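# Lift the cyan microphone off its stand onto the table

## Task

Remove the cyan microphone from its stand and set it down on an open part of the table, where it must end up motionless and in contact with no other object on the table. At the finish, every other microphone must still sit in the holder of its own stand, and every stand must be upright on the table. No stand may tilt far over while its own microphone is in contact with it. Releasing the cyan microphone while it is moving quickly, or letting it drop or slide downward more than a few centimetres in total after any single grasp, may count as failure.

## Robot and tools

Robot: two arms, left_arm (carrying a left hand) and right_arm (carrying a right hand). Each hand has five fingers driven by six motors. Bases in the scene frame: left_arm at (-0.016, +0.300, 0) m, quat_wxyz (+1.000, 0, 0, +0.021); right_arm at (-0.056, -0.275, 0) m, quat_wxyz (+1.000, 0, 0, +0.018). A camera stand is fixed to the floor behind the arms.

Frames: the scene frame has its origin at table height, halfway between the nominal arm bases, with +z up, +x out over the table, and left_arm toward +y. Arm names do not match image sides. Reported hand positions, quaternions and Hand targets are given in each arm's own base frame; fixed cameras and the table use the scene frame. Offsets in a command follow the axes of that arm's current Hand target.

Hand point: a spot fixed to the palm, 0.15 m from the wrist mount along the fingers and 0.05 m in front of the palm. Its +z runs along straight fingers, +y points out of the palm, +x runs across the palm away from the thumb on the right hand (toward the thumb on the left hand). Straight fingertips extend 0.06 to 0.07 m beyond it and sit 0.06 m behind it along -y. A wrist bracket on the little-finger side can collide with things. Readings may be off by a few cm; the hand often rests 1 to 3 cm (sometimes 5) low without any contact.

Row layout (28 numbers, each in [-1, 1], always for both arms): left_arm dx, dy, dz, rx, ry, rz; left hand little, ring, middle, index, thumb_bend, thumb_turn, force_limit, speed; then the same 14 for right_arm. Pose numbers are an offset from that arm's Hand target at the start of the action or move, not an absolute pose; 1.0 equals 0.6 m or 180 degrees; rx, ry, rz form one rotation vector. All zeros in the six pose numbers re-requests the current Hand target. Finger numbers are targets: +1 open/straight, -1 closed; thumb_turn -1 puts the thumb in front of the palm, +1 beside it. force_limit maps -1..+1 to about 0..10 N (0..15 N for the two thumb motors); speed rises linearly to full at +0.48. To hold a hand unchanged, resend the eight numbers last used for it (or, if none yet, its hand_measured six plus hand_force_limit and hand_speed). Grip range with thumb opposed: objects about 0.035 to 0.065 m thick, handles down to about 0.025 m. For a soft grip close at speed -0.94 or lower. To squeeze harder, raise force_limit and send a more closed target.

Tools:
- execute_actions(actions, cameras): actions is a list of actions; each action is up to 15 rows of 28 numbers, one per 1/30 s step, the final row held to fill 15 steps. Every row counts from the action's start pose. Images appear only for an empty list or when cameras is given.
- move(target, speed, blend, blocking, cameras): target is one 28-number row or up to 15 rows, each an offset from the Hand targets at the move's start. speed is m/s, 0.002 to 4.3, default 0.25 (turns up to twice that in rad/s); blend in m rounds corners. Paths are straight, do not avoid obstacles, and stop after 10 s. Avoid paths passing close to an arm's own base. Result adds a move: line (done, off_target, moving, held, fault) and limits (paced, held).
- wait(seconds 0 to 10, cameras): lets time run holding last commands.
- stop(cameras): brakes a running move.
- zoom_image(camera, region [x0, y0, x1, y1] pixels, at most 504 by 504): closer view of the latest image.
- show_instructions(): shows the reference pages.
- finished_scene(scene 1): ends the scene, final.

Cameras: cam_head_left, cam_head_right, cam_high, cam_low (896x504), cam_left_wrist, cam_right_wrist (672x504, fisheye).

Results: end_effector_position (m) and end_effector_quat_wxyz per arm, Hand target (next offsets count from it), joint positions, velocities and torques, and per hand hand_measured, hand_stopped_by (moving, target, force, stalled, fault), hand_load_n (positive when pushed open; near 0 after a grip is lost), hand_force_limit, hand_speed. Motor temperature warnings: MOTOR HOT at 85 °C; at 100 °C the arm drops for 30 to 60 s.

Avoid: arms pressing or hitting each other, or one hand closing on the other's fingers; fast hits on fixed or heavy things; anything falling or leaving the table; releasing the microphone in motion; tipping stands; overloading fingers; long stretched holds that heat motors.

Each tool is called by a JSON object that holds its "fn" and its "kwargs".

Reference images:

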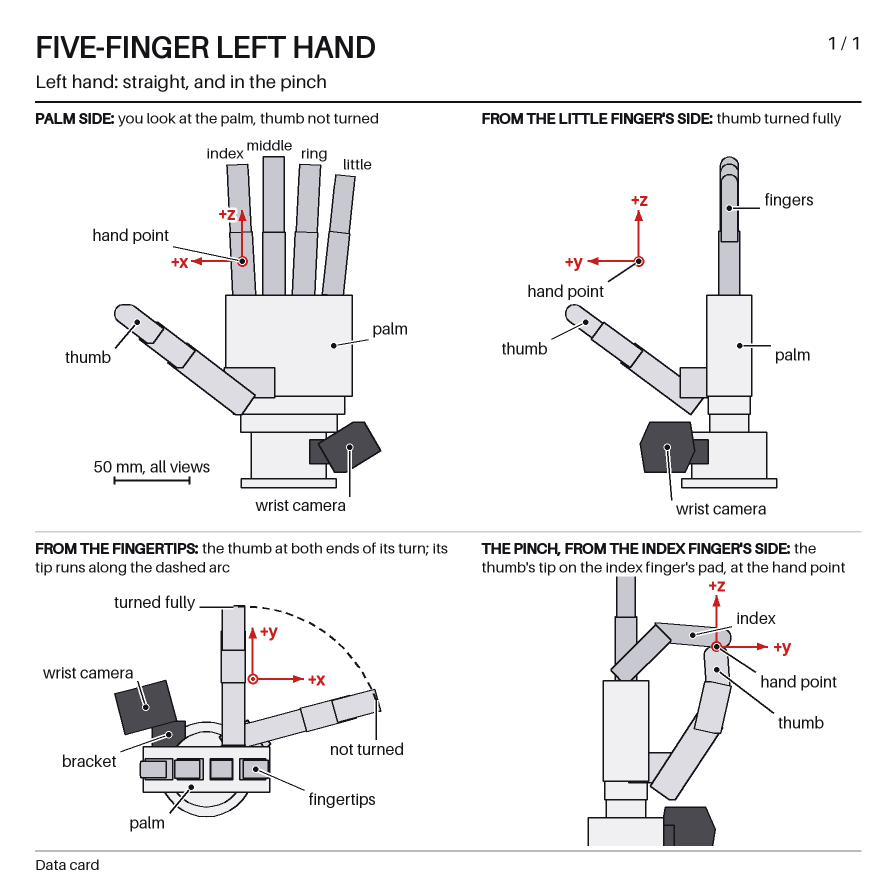

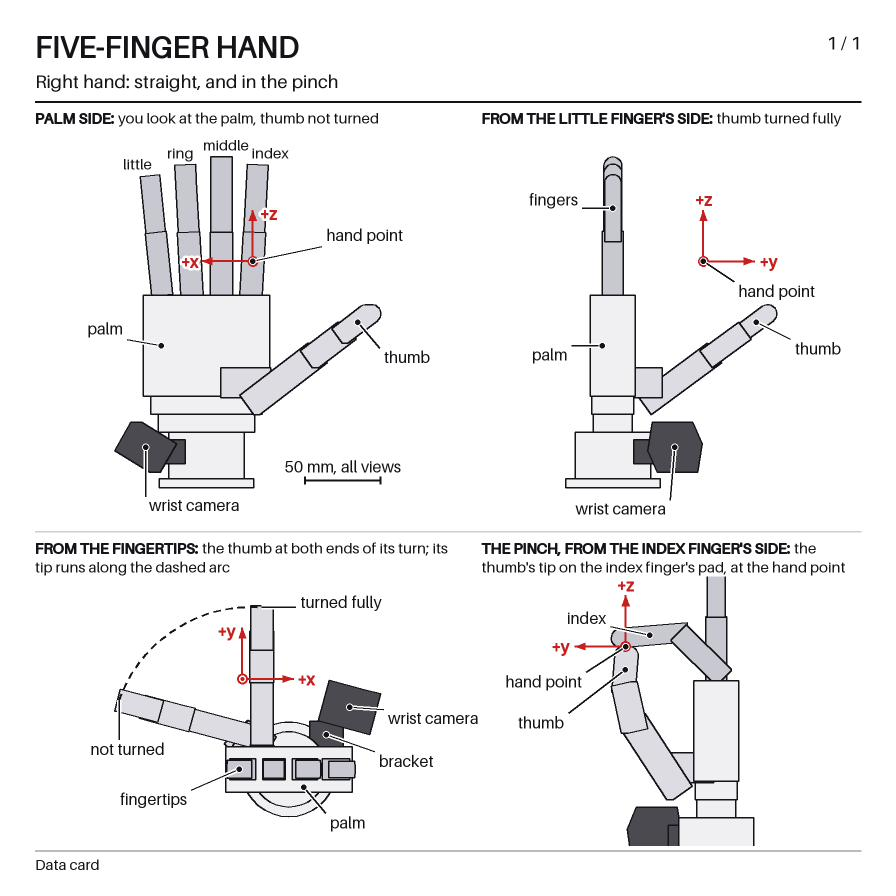

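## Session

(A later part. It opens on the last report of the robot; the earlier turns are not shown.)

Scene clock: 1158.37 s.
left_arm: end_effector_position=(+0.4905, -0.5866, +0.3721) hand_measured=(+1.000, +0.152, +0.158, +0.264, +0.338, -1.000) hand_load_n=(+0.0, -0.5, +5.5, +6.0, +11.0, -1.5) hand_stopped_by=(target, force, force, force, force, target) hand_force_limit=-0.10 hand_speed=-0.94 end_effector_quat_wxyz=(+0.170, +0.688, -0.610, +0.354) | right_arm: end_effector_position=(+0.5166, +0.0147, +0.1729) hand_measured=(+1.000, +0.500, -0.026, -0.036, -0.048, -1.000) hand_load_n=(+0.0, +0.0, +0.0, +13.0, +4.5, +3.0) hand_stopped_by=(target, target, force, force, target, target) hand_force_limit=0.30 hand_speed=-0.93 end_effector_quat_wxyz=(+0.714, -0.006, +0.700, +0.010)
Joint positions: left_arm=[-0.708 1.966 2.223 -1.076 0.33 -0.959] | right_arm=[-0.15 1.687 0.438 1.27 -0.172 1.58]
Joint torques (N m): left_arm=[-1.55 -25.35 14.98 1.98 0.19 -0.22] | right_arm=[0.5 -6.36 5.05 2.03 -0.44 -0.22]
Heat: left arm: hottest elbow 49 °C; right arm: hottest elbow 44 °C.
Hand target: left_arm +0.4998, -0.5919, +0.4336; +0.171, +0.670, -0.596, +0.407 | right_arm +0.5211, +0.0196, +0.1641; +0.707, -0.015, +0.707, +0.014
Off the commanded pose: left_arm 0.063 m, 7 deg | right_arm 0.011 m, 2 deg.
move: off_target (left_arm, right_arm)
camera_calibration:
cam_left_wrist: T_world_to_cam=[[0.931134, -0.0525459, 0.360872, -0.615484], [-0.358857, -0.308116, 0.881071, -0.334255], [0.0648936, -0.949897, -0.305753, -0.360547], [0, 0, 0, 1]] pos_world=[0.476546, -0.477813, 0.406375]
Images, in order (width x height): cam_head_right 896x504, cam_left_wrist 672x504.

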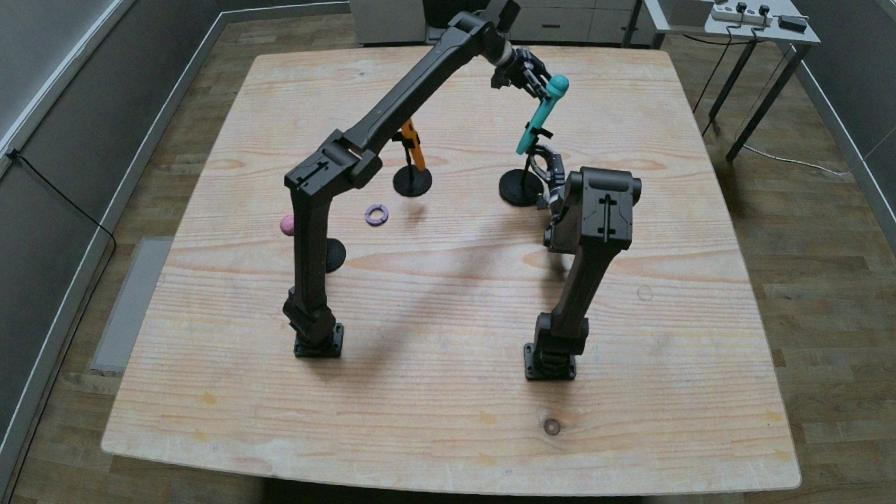

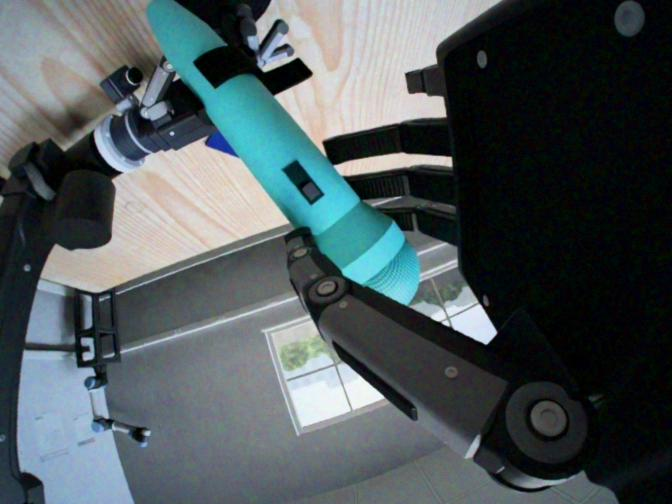

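{"fn": "move", "kwargs": {"target": [[0.0446,-0.022,-0.0047,0,0,0,1,-0.2,-0.2,-0.1,0.1,-1,-0.1,-0.94, 0,0,0,0,0,0,1,0.5,-0.8,-0.8,-0.05,-1,0.3,-0.93]], "speed": 0.06, "cameras": ["cam_left_wrist","cam_head_right","cam_low"]}}

{"fn": "zoom_image", "kwargs": {"camera": "cam_head_right", "region": [490, 70, 610, 230]}}

{"fn": "zoom_image", "kwargs": {"camera": "cam_low", "region": [330, 130, 500, 300]}}

Scene clock: 1167.07 s.
left_arm: end_effector_position=(+0.5092, -0.6045, +0.4385) hand_measured=(+1.000, +0.152, +0.158, +0.266, +0.338, -1.000) hand_load_n=(+0.0, +0.0, +4.5, +7.5, +11.5, -2.0) hand_stopped_by=(target, force, force, force, force, target) hand_force_limit=-0.10 hand_speed=-0.94 end_effector_quat_wxyz=(+0.168, +0.671, -0.605, +0.394) | right_arm: end_effector_position=(+0.5156, +0.0198, +0.1709) hand_measured=(+1.000, +0.500, -0.024, -0.036, -0.048, -1.000) hand_load_n=(+0.0, +0.0, +3.0, +6.5, +7.0, +0.0) hand_stopped_by=(target, target, force, force, target, target) hand_force_limit=0.30 hand_speed=-0.93 end_effector_quat_wxyz=(+0.713, -0.016, +0.701, +0.014)
Joint positions: left_arm=[-0.711 2.112 2.613 -1.232 0.325 -0.96] | right_arm=[-0.147 1.689 0.438 1.268 -0.188 1.571]
Joint torques (N m): left_arm=[-1.73 -24.76 11.73 0.9 0.15 -0.26] | right_arm=[-0.44 -6.77 4.93 2.13 0.15 -0.11]
Heat: left arm: hottest elbow 51 °C; right arm: hottest elbow 44 °C.
Hand target: left_arm +0.5102, -0.6044, +0.4588; +0.171, +0.670, -0.596, +0.407 | right_arm +0.5211, +0.0195, +0.1640; +0.707, -0.014, +0.707, +0.014
Off the commanded pose: left_arm 0.020 m, 2 deg | right_arm 0.009 m, 1 deg.
move: off_target (left_arm)
camera_calibration:
cam_left_wrist: T_world_to_cam=[[0.90431, -0.0299598, 0.425825, -0.659003], [-0.418406, -0.259945, 0.870267, -0.327391], [0.0846179, -0.965159, -0.247606, -0.403176], [0, 0, 0, 1]] pos_world=[0.493077, -0.493976, 0.465708]
Images, in order (width x height): cam_head_right 896x504, cam_low 896x504, cam_left_wrist 672x504.

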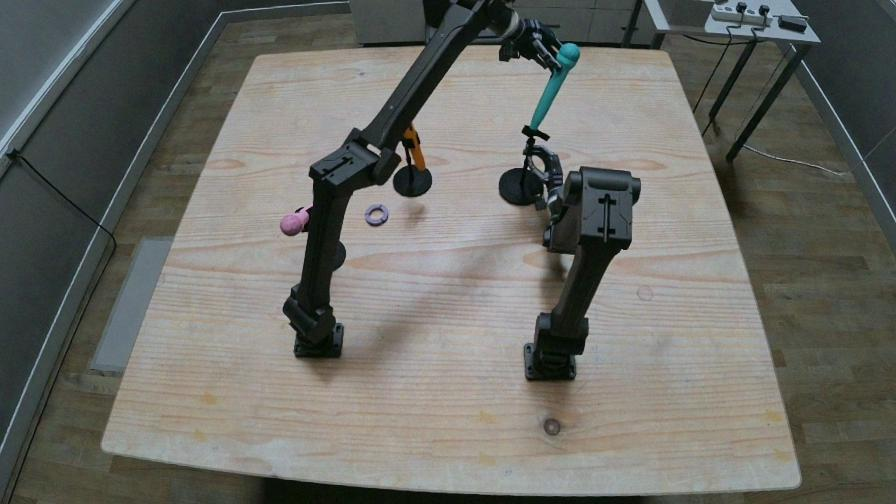

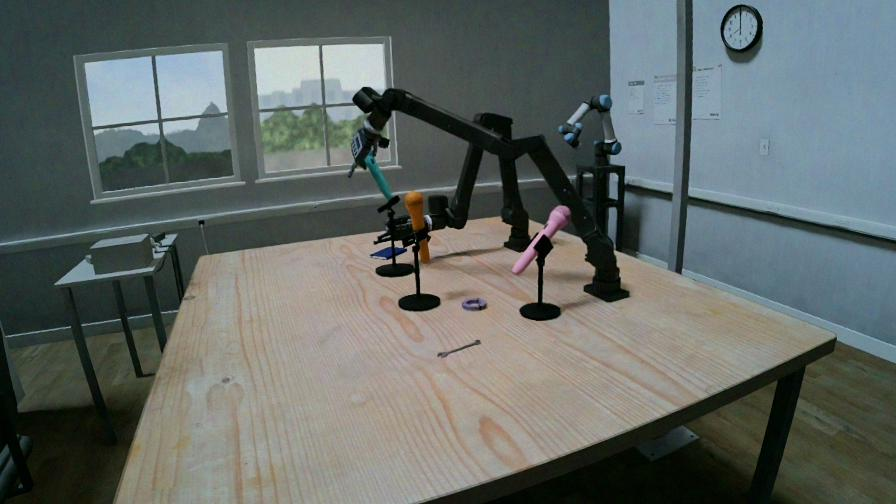

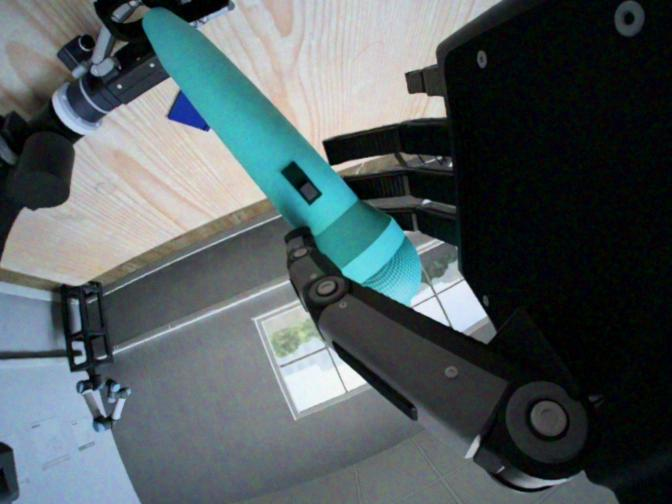

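Scaled by 3.150 from the camera's 896x504 image, which has a finer 1280x720 frame.

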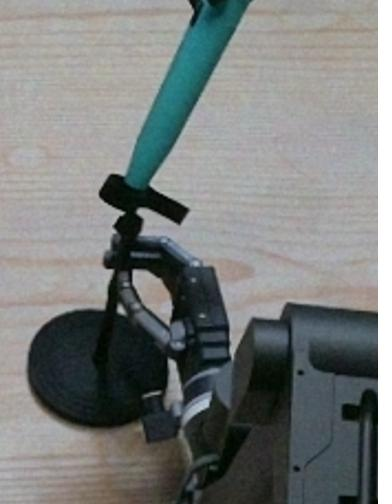

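Scaled by 2.965 from the camera's 896x504 image, which has a finer 1280x720 frame.

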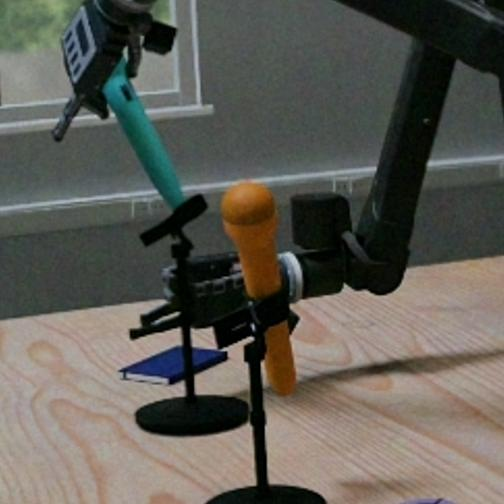

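{"fn": "move", "kwargs": {"target": [[0.055,-0.0272,-0.0058,0,0,0,1,-0.2,-0.2,-0.1,0.1,-1,-0.1,-0.94, 0,0,0,0,0,0,1,0.5,-0.8,-0.8,-0.05,-1,0.3,-0.93]], "speed": 0.06, "cameras": ["cam_left_wrist","cam_head_right","cam_low"]}}

{"fn": "zoom_image", "kwargs": {"camera": "cam_head_right", "region": [490, 30, 610, 230]}}

{"fn": "zoom_image", "kwargs": {"camera": "cam_low", "region": [330, 100, 500, 300]}}

Scene clock: 1242.27 s.
left_arm: end_effector_position=(+0.5225, -0.6133, +0.4641) hand_measured=(+1.000, +0.152, +0.158, +0.266, +0.338, -1.000) hand_load_n=(+0.0, +0.0, +4.5, +7.5, +11.5, -2.0) hand_stopped_by=(target, force, force, force, force, target) hand_force_limit=-0.10 hand_speed=-0.94 end_effector_quat_wxyz=(+0.171, +0.676, -0.582, +0.417) | right_arm: end_effector_position=(+0.5156, +0.0198, +0.1709) hand_measured=(+1.000, +0.500, -0.024, -0.036, -0.048, -1.000) hand_load_n=(+0.0, +0.0, +3.0, +6.5, +7.0, +0.0) hand_stopped_by=(target, target, force, force, target, target) hand_force_limit=0.30 hand_speed=-0.93 end_effector_quat_wxyz=(+0.713, -0.016, +0.701, +0.014)
Joint positions: left_arm=[-0.711 2.233 2.879 -1.318 0.311 -1.01] | right_arm=[-0.147 1.689 0.438 1.268 -0.188 1.571]
Joint torques (N m): left_arm=[-2.26 -25.58 11.3 2.4 0.11 -0.3] | right_arm=[0.56 -6.65 5.14 2.22 0.16 -0.08]
Heat: left arm: hottest elbow 49 °C; right arm: hottest elbow 44 °C.
Hand target: left_arm +0.5228, -0.6199, +0.4899; +0.171, +0.670, -0.596, +0.407 | right_arm +0.5211, +0.0195, +0.1640; +0.707, -0.014, +0.707, +0.014
Off the commanded pose: left_arm 0.027 m, 2 deg | right_arm 0.009 m, 1 deg.
elbow stopped short (left arm): the move would have taken joint 3 (elbow) straighter than the controller allows.
move: off_target (left_arm)
camera_calibration:
cam_left_wrist: T_world_to_cam=[[0.897887, 0.02889, 0.439277, -0.649006], [-0.421037, -0.235036, 0.876063, -0.332436], [0.128555, -0.971557, -0.198872, -0.455958], [0, 0, 0, 1]] pos_world=[0.501382, -0.502374, 0.48565]
Images, in order (width x height): cam_head_right 896x504, cam_low 896x504, cam_left_wrist 672x504.

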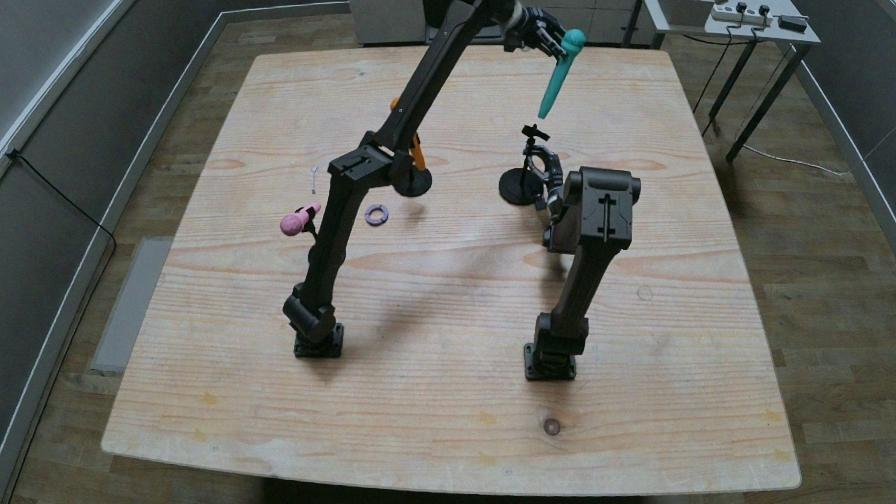

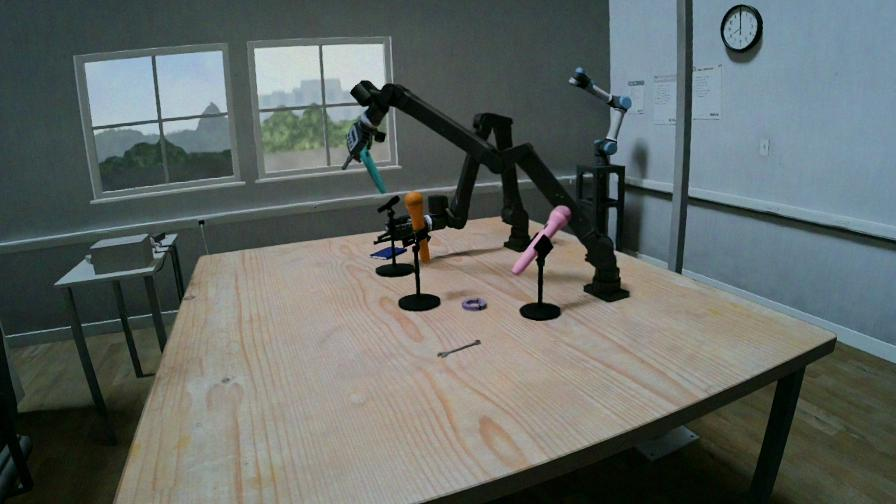

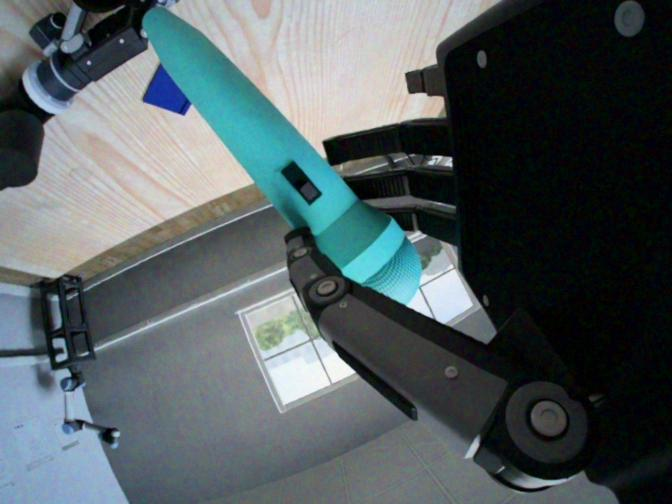

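Scaled by 2.520 from the camera's 896x504 image, which has a finer 1280x720 frame.

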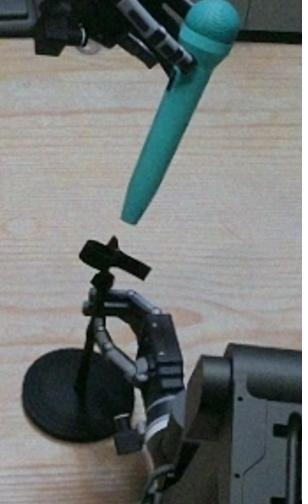

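Scaled by 2.520 from the camera's 896x504 image, which has a finer 1280x720 frame.

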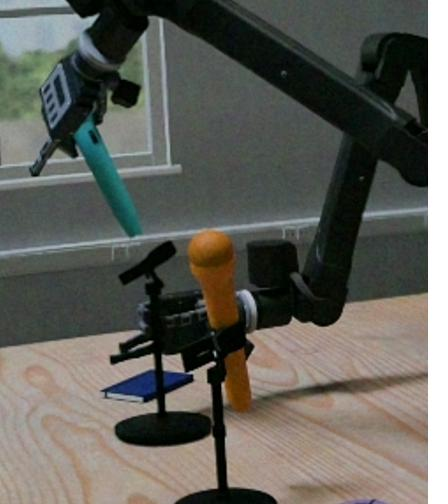

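{"fn": "move", "kwargs": {"target": [[0,0,0,0,0,0,1,-0.2,-0.2,-0.1,0.1,-1,-0.1,-0.94, 0,0,0,0,0,0,1,1,1,1,0.8,-1,0.3,0.2],[-0.1258,0.1622,-0.1687,0.0315,-0.0128,0.1732,1,-0.2,-0.2,-0.1,0.1,-1,-0.1,-0.94, 0,0,-0.2,0,0,0,1,1,1,1,0.8,-1,0.3,0.2],[-0.3453,0.3035,-0.1977,0.0720,-0.0294,0.3958,1,-0.2,-0.2,-0.1,0.1,-1,-0.1,-0.94, -0.3033,-0.6723,-0.1603,0.2059,0.2775,-0.2155,1,1,1,1,0.8,-1,0.3,0.2],[-0.5882,0.4072,-0.0207,0.0900,-0.0367,0.4948,1,-0.2,-0.2,-0.1,0.1,-1,-0.1,-0.94, -0.3033,-0.6723,-0.1603,0.2059,0.2775,-0.2155,1,1,1,1,0.8,-1,0.3,0.2]], "speed": [0.1,0.15,0.25,0.2], "blend": [0,0.03,0.03,0], "cameras": ["all"]}}

Scene clock: 1272.17 s.
left_arm: end_effector_position=(+0.2994, -0.4245, +0.1517) hand_measured=(+1.000, +0.152, +0.158, +0.266, +0.338, -1.000) hand_load_n=(+0.0, +0.0, +4.0, +8.0, +12.0, -1.0) hand_stopped_by=(target, force, force, force, force, target) hand_force_limit=-0.10 hand_speed=-0.94 end_effector_quat_wxyz=(+0.265, -0.108, +0.857, -0.428) | right_arm: end_effector_position=(+0.4359, -0.3765, +0.3299) hand_measured=(+1.000, +1.000, +1.000, +1.000, +0.800, -1.000) hand_load_n=(+0.0, +0.0, +0.0, +0.0, +0.0, +0.0) hand_stopped_by=(target, target, target, target, target, target) hand_force_limit=0.30 hand_speed=0.20 end_effector_quat_wxyz=(+0.288, -0.027, +0.858, -0.425)
Joint positions: left_arm=[-0.971 1.278 0.817 -0.057 -0.07 0.391] | right_arm=[-0.763 1.248 1.187 -0.438 0.158 0.65]
Joint torques (N m): left_arm=[-2.32 -11.58 9.01 2.96 -0.33 0.14] | right_arm=[0.32 -6.48 13.03 1.81 0.17 -0.16]
Heat: left arm: hottest elbow 49 °C; right arm: hottest elbow 44 °C.
Hand target: left_arm +0.3042, -0.4342, +0.1702; +0.280, -0.097, +0.844, -0.446 | right_arm +0.4411, -0.3871, +0.3462; +0.288, -0.027, +0.854, -0.431
Off the commanded pose: left_arm 0.022 m, 3 deg | right_arm 0.020 m, 1 deg.
elbow stopped short (left arm): the move would have taken joint 3 (elbow) straighter than the controller allows.
move: off_target (left_arm, right_arm)
camera_calibration:
cam_left_wrist: T_world_to_cam=[[-0.260002, -0.735644, 0.625481, -0.322989], [-0.961769, 0.139592, -0.235614, 0.381201], [0.0860157, -0.662829, -0.743814, -0.0795318], [0, 0, 0, 1]] pos_world=[0.28949, -0.343534, 0.232683]
cam_right_wrist: T_world_to_cam=[[0.0101926, 0.568794, -0.822417, 0.482681], [0.492296, 0.713026, 0.499238, -0.109116], [0.870368, -0.409961, -0.272747, -0.327052], [0, 0, 0, 1]] pos_world=[0.333453, -0.330822, 0.362237]

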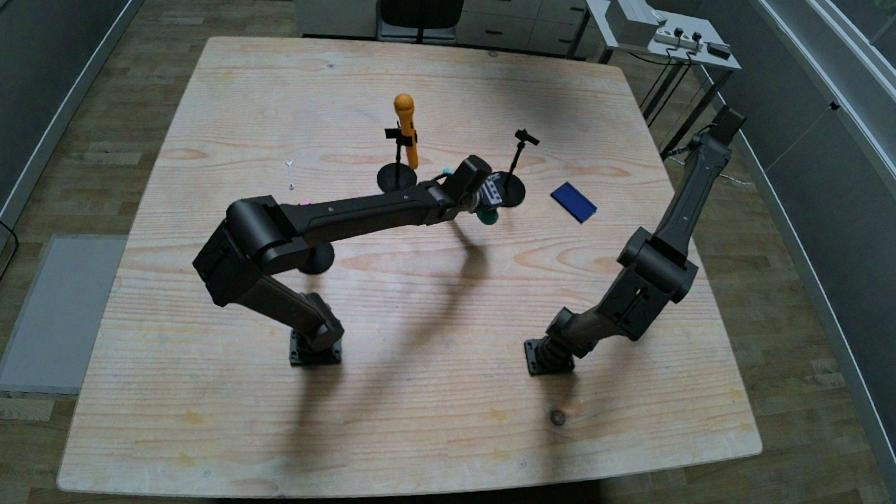

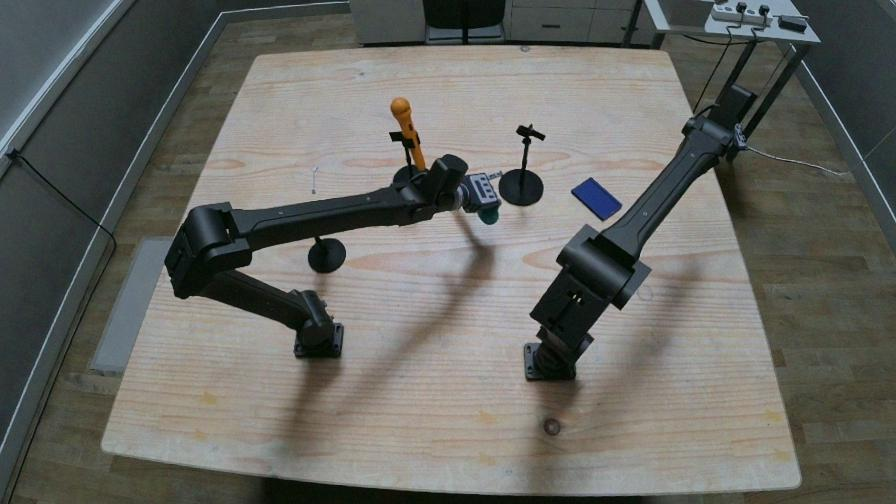

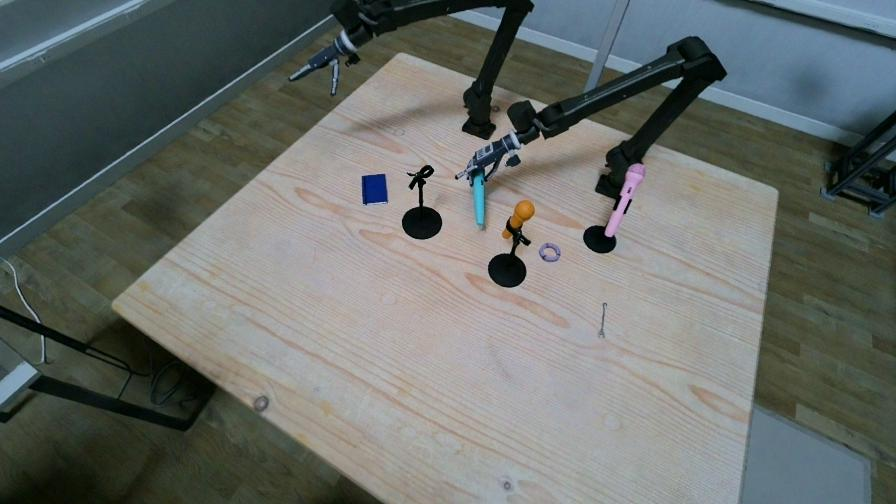

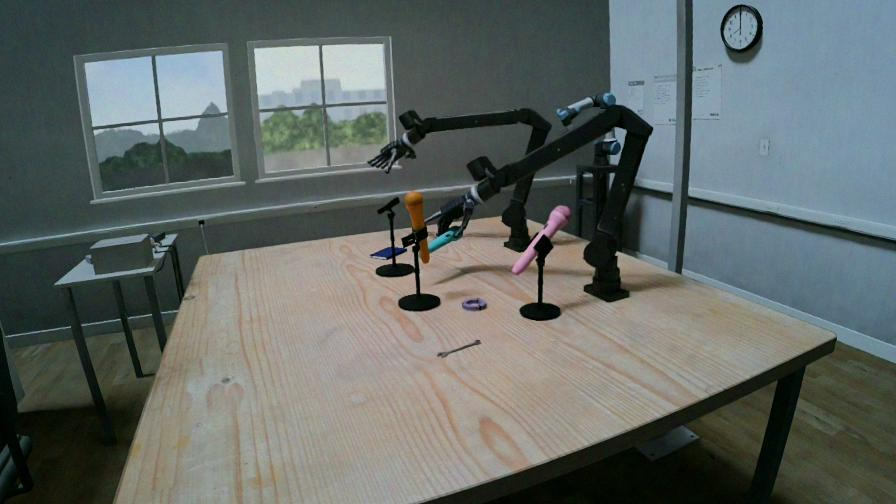

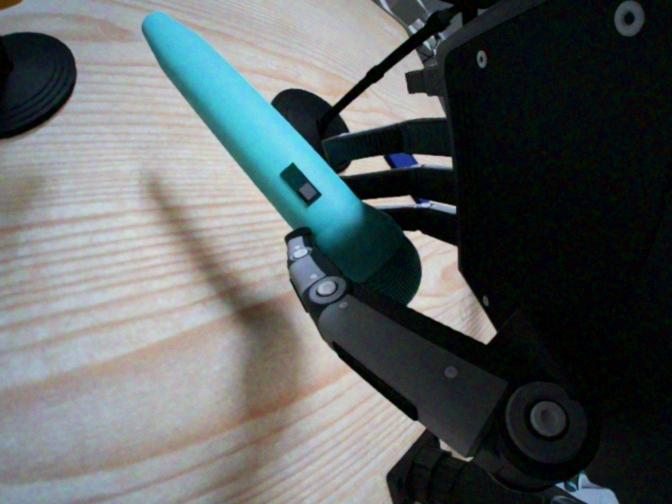

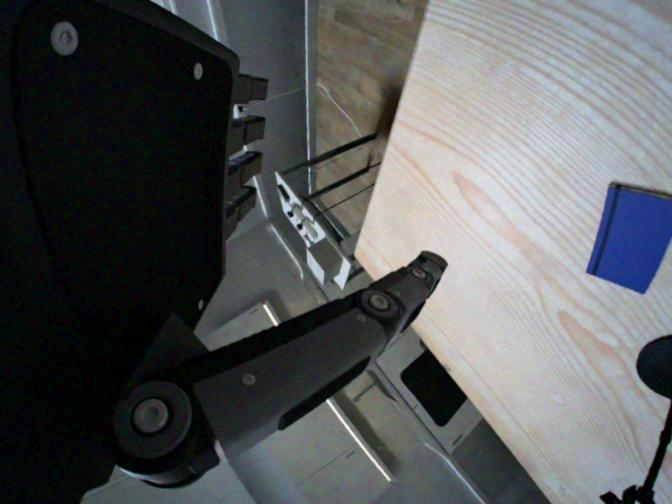

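{"fn": "zoom_image", "kwargs": {"camera": "cam_low", "region": [400, 160, 540, 300]}}

{"fn": "zoom_image", "kwargs": {"camera": "cam_high", "region": [430, 120, 560, 260]}}

Scaled by 3.600 from the camera's 896x504 image, which has a finer 1280x720 frame.

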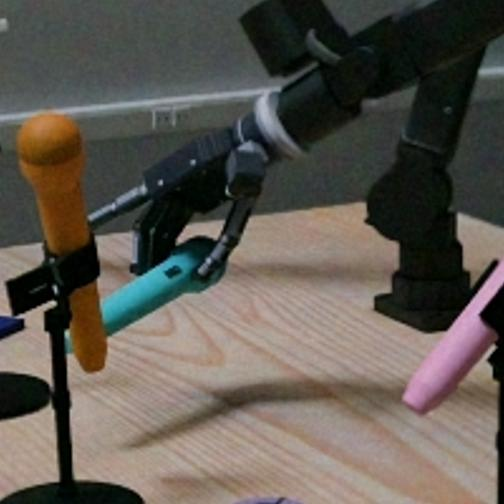

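Scaled by 3.600 from the camera's 896x504 image, which has a finer 1280x720 frame.

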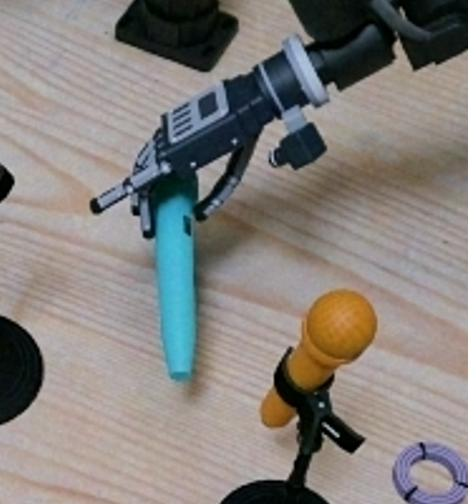

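{"fn": "move", "kwargs": {"target": [0.0447,0.0942,0.052,-0.003,-0.0095,0.0198,1,-0.2,-0.2,-0.1,0.1,-1,-0.1,-0.94, 0,0,0,0,0,0,1,1,1,1,0.8,-1,0.3,0.2], "speed": 0.1, "cameras": ["cam_left_wrist","cam_high","cam_low","cam_head_right"]}}

{"fn": "zoom_image", "kwargs": {"camera": "cam_low", "region": [400, 160, 540, 300]}}

{"fn": "zoom_image", "kwargs": {"camera": "cam_high", "region": [430, 120, 560, 260]}}

Scene clock: 1308.90 s.
left_arm: end_effector_position=(+0.3012, -0.4250, +0.0886) hand_measured=(+1.000, +0.152, +0.158, +0.266, +0.338, -1.000) hand_load_n=(+0.0, +0.0, +4.0, +8.0, +11.5, -0.5) hand_stopped_by=(target, force, force, force, force, target) hand_force_limit=-0.10 hand_speed=-0.94 end_effector_quat_wxyz=(+0.294, -0.089, +0.855, -0.418) | right_arm: end_effector_position=(+0.4359, -0.3765, +0.3299) hand_measured=(+1.000, +1.000, +1.000, +1.000, +0.800, -1.000) hand_load_n=(-0.5, +0.0, +0.0, +0.0, -0.5, +0.0) hand_stopped_by=(target, target, target, target, target, target) hand_force_limit=0.30 hand_speed=0.20 end_effector_quat_wxyz=(+0.288, -0.027, +0.858, -0.425)
Joint positions: left_arm=[-0.995 1.39 0.715 0.174 -0.124 0.441] | right_arm=[-0.763 1.248 1.187 -0.438 0.158 0.65]
Joint torques (N m): left_arm=[-2.49 -11.58 7.71 2.96 -0.38 0.15] | right_arm=[-0.32 -6.48 13.18 1.89 0.17 -0.26]
Heat: left arm: hottest elbow 47 °C; right arm: hottest elbow 48 °C.
Hand target: left_arm +0.3045, -0.4341, +0.1002; +0.306, -0.079, +0.845, -0.432 | right_arm +0.4411, -0.3871, +0.3462; +0.288, -0.027, +0.854, -0.431
Off the commanded pose: left_arm 0.015 m, 3 deg | right_arm 0.020 m, 1 deg.
move: off_target (left_arm, right_arm)
camera_calibration:
cam_left_wrist: T_world_to_cam=[[-0.300282, -0.753081, 0.585405, -0.275223], [-0.944561, 0.149324, -0.292415, 0.372164], [0.132797, -0.640758, -0.756171, -0.130582], [0, 0, 0, 1]] pos_world=[0.286228, -0.346511, 0.171201]
Images, in order (width x height): cam_head_right 896x504, cam_high 896x504, cam_low 896x504, cam_left_wrist 672x504.

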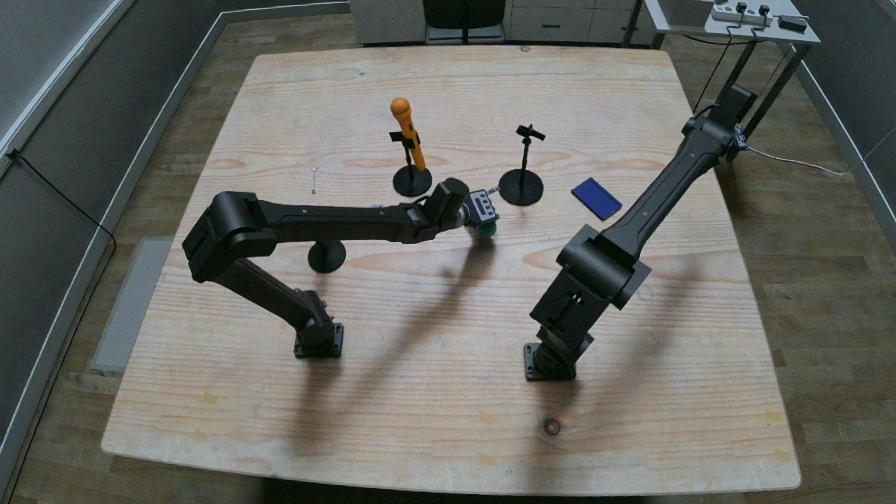

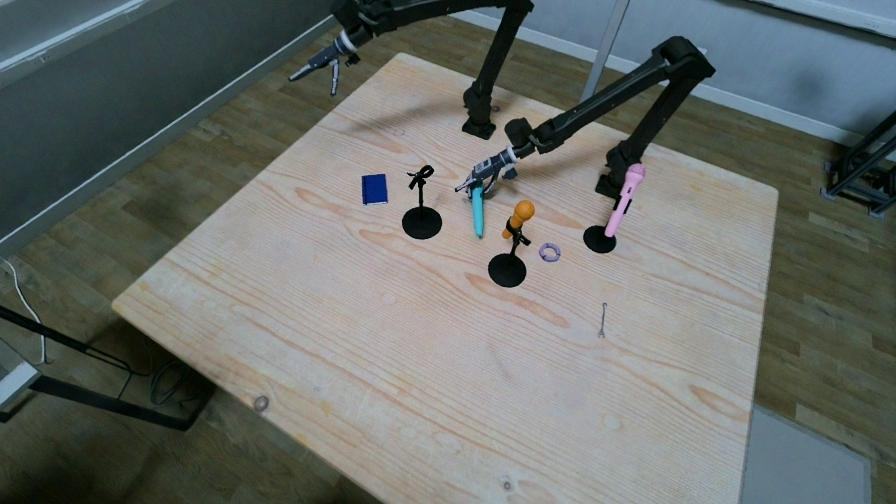

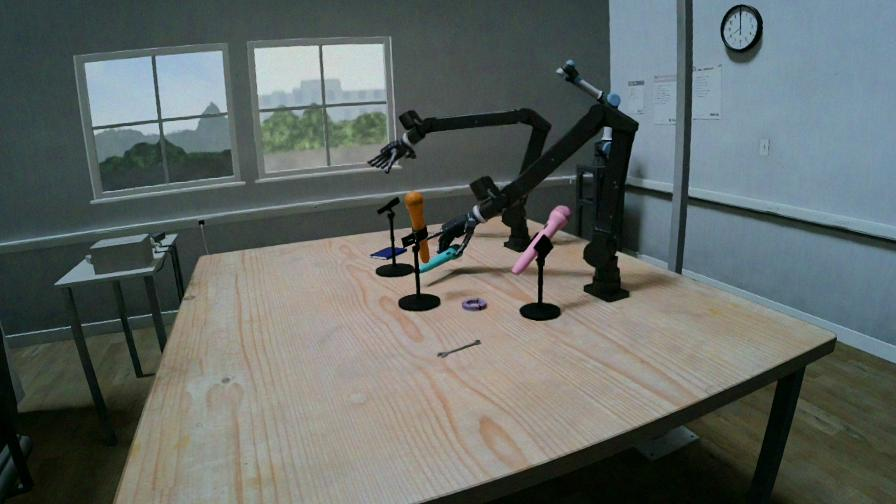

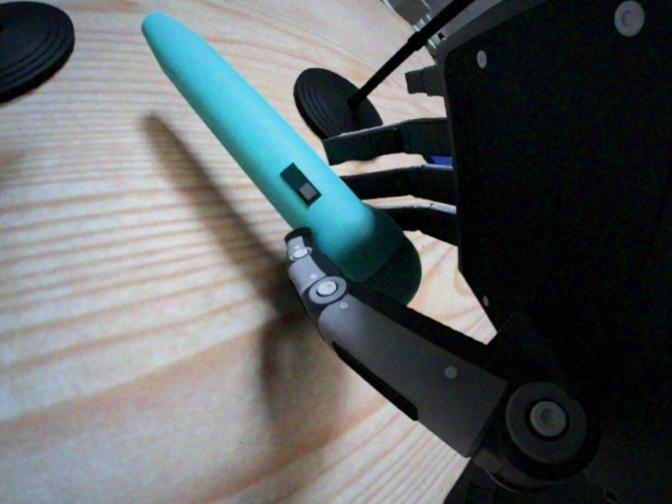

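Scaled by 3.600 from the camera's 896x504 image, which has a finer 1280x720 frame.

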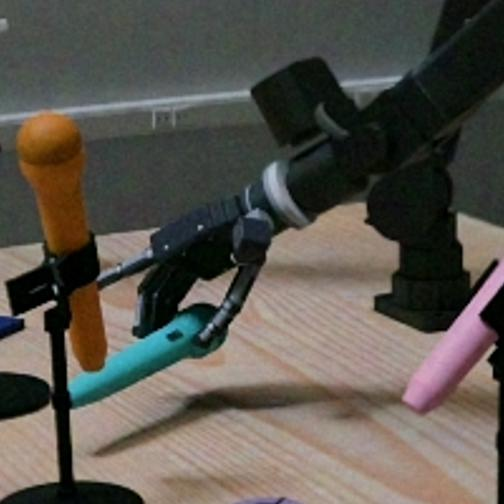

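Scaled by 3.600 from the camera's 896x504 image, which has a finer 1280x720 frame.

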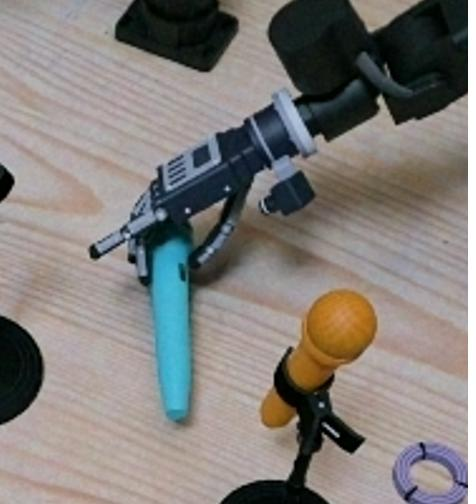

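{"fn": "move", "kwargs": {"target": [0.0262,0.0455,0.0257,0,0,0,1,-0.2,-0.2,-0.1,0.1,-1,-0.1,-0.94, 0,0,0,0,0,0,1,1,1,1,0.8,-1,0.3,0.2], "speed": 0.06, "cameras": ["cam_left_wrist","cam_high","cam_low"]}}

{"fn": "zoom_image", "kwargs": {"camera": "cam_low", "region": [400, 160, 540, 300]}}

Scene clock: 1317.30 s.
left_arm: end_effector_position=(+0.3015, -0.4255, +0.0557) hand_measured=(+1.000, +0.152, +0.158, +0.266, +0.338, -1.000) hand_load_n=(+0.0, +0.0, +4.0, +8.0, +12.0, -0.5) hand_stopped_by=(target, force, force, force, force, target) hand_force_limit=-0.10 hand_speed=-0.94 end_effector_quat_wxyz=(+0.295, -0.089, +0.854, -0.420) | right_arm: end_effector_position=(+0.4359, -0.3765, +0.3299) hand_measured=(+1.000, +1.000, +1.000, +1.000, +0.800, -1.000) hand_load_n=(+0.0, +0.0, +0.0, +0.0, +0.0, +0.0) hand_stopped_by=(target, target, target, target, target, target) hand_force_limit=0.30 hand_speed=0.20 end_effector_quat_wxyz=(+0.288, -0.027, +0.858, -0.425)
Joint positions: left_arm=[-0.995 1.467 0.676 0.293 -0.124 0.442] | right_arm=[-0.763 1.248 1.187 -0.438 0.158 0.65]
Joint torques (N m): left_arm=[-2.49 -11.81 6.99 2.99 -0.36 0.16] | right_arm=[0.03 -7.12 13.41 1.94 0.12 -0.23]
Heat: left arm: hottest elbow 47 °C; right arm: hottest elbow 49 °C.
Hand target: left_arm +0.3045, -0.4342, +0.0652; +0.306, -0.079, +0.845, -0.432 | right_arm +0.4411, -0.3871, +0.3462; +0.288, -0.027, +0.854, -0.431
Off the commanded pose: left_arm 0.013 m, 2 deg | right_arm 0.020 m, 1 deg.
move: off_target (left_arm, right_arm)
camera_calibration:
cam_left_wrist: T_world_to_cam=[[-0.301735, -0.751338, 0.586896, -0.255061], [-0.943854, 0.148552, -0.295079, 0.362573], [0.13452, -0.64298, -0.753977, -0.157414], [0, 0, 0, 1]] pos_world=[0.28643, -0.346712, 0.137996]
Images, in order (width x height): cam_high 896x504, cam_low 896x504, cam_left_wrist 672x504.

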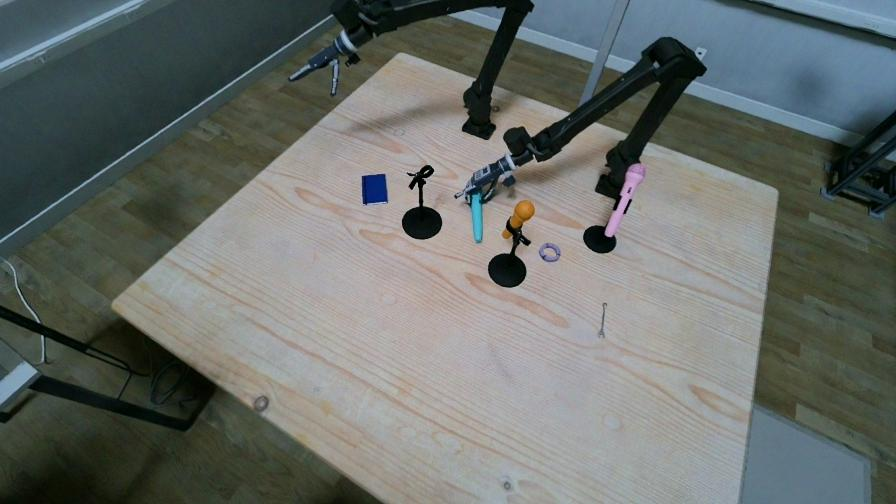

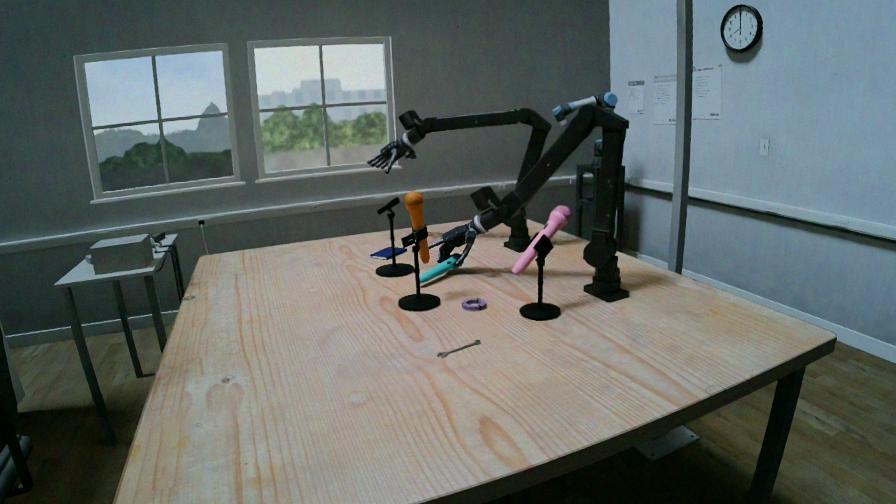

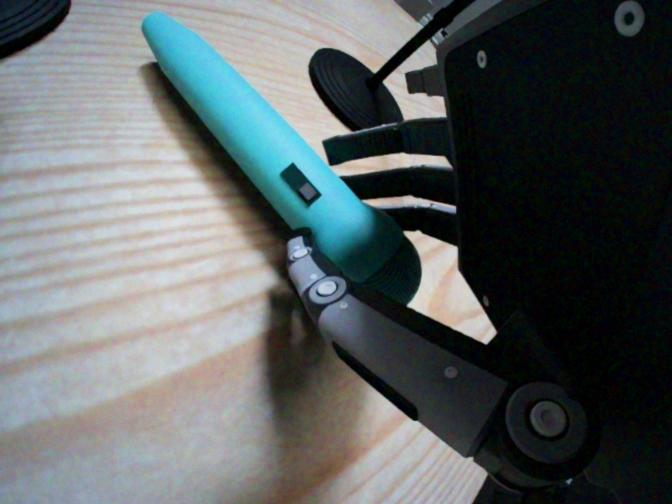

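Scaled by 3.600 from the camera's 896x504 image, which has a finer 1280x720 frame.

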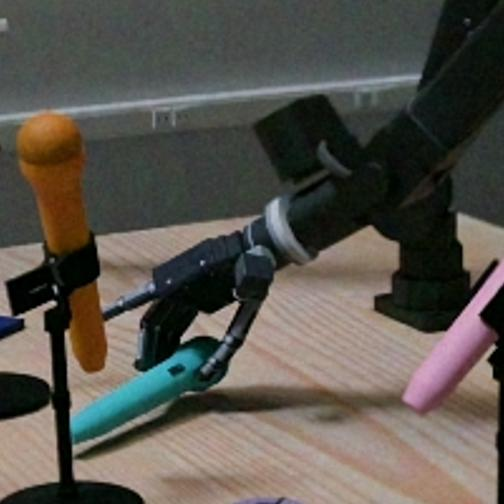

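{"fn": "move", "kwargs": {"target": [0.0095,0.0165,0.0093,0,0,0,1,-0.2,-0.2,-0.1,0.1,-1,-0.1,-0.94, 0,0,0,0,0,0,1,1,1,1,0.8,-1,0.3,0.2], "speed": 0.03, "cameras": ["cam_left_wrist","cam_high","cam_low"]}}

{"fn": "zoom_image", "kwargs": {"camera": "cam_low", "region": [410, 220, 510, 300]}}

Scene clock: 1322.40 s.
left_arm: end_effector_position=(+0.3021, -0.4260, +0.0446) hand_measured=(+1.000, +0.152, +0.158, +0.266, +0.338, -1.000) hand_load_n=(+0.0, +0.0, +4.0, +8.0, +12.0, -0.5) hand_stopped_by=(target, force, force, force, force, target) hand_force_limit=-0.10 hand_speed=-0.94 end_effector_quat_wxyz=(+0.296, -0.089, +0.853, -0.421) | right_arm: end_effector_position=(+0.4359, -0.3765, +0.3299) hand_measured=(+1.000, +1.000, +1.000, +1.000, +0.800, -1.000) hand_load_n=(+0.0, +0.0, +0.0, +0.0, +0.0, +0.0) hand_stopped_by=(target, target, target, target, target, target) hand_force_limit=0.30 hand_speed=0.20 end_effector_quat_wxyz=(+0.288, -0.027, +0.858, -0.425)
Joint positions: left_arm=[-0.995 1.497 0.665 0.337 -0.124 0.443] | right_arm=[-0.763 1.248 1.187 -0.438 0.158 0.65]
Joint torques (N m): left_arm=[-2.43 -11.87 6.69 2.97 -0.36 0.16] | right_arm=[0.26 -6.83 13.34 1.8 0.17 -0.18]
Heat: left arm: hottest elbow 46 °C; right arm: hottest elbow 50 °C.
Hand target: left_arm +0.3046, -0.4342, +0.0526; +0.306, -0.079, +0.845, -0.432 | right_arm +0.4411, -0.3871, +0.3462; +0.288, -0.027, +0.854, -0.431
Off the commanded pose: left_arm 0.012 m, 2 deg | right_arm 0.020 m, 1 deg.
move: off_target (left_arm, right_arm)
camera_calibration:
cam_left_wrist: T_world_to_cam=[[-0.303507, -0.750005, 0.587687, -0.247824], [-0.943008, 0.148109, -0.297994, 0.359583], [0.136455, -0.644636, -0.752213, -0.167516], [0, 0, 0, 1]] pos_world=[0.286732, -0.347113, 0.126789]
Images, in order (width x height): cam_high 896x504, cam_low 896x504, cam_left_wrist 672x504.

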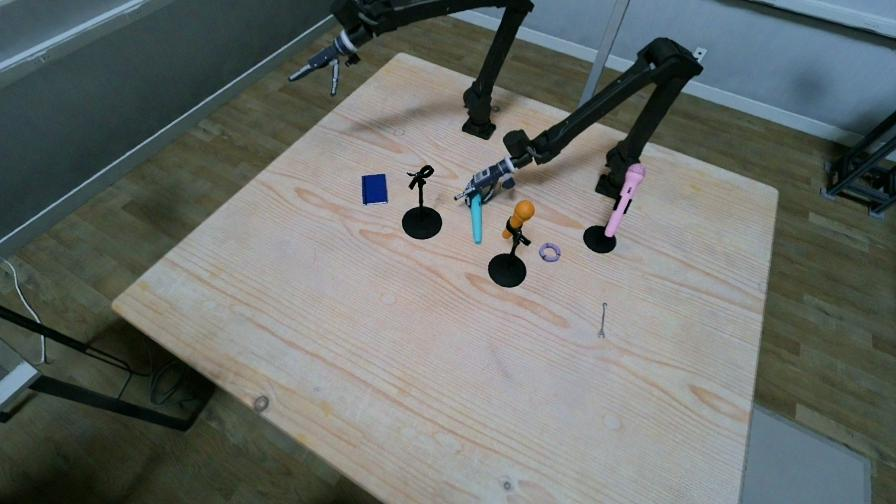

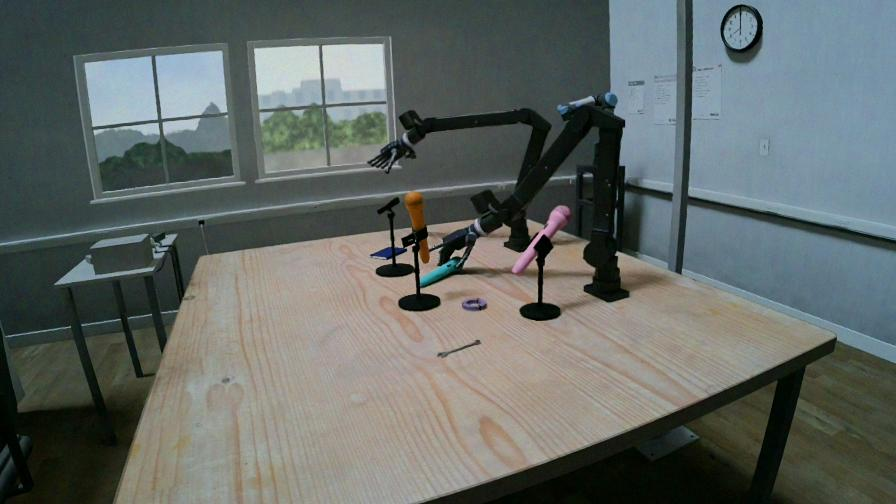

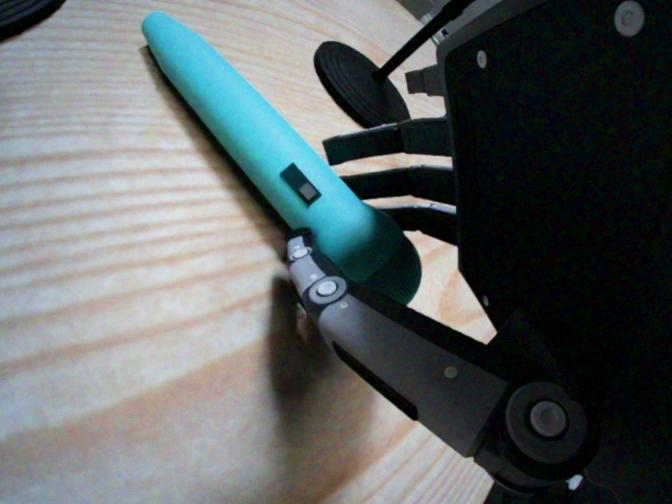

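Scaled by 5.040 from the camera's 896x504 image, which has a finer 1280x720 frame.

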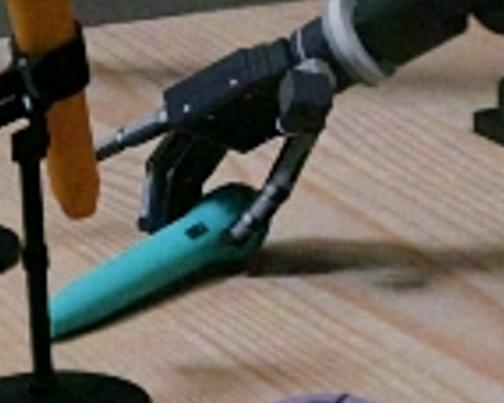

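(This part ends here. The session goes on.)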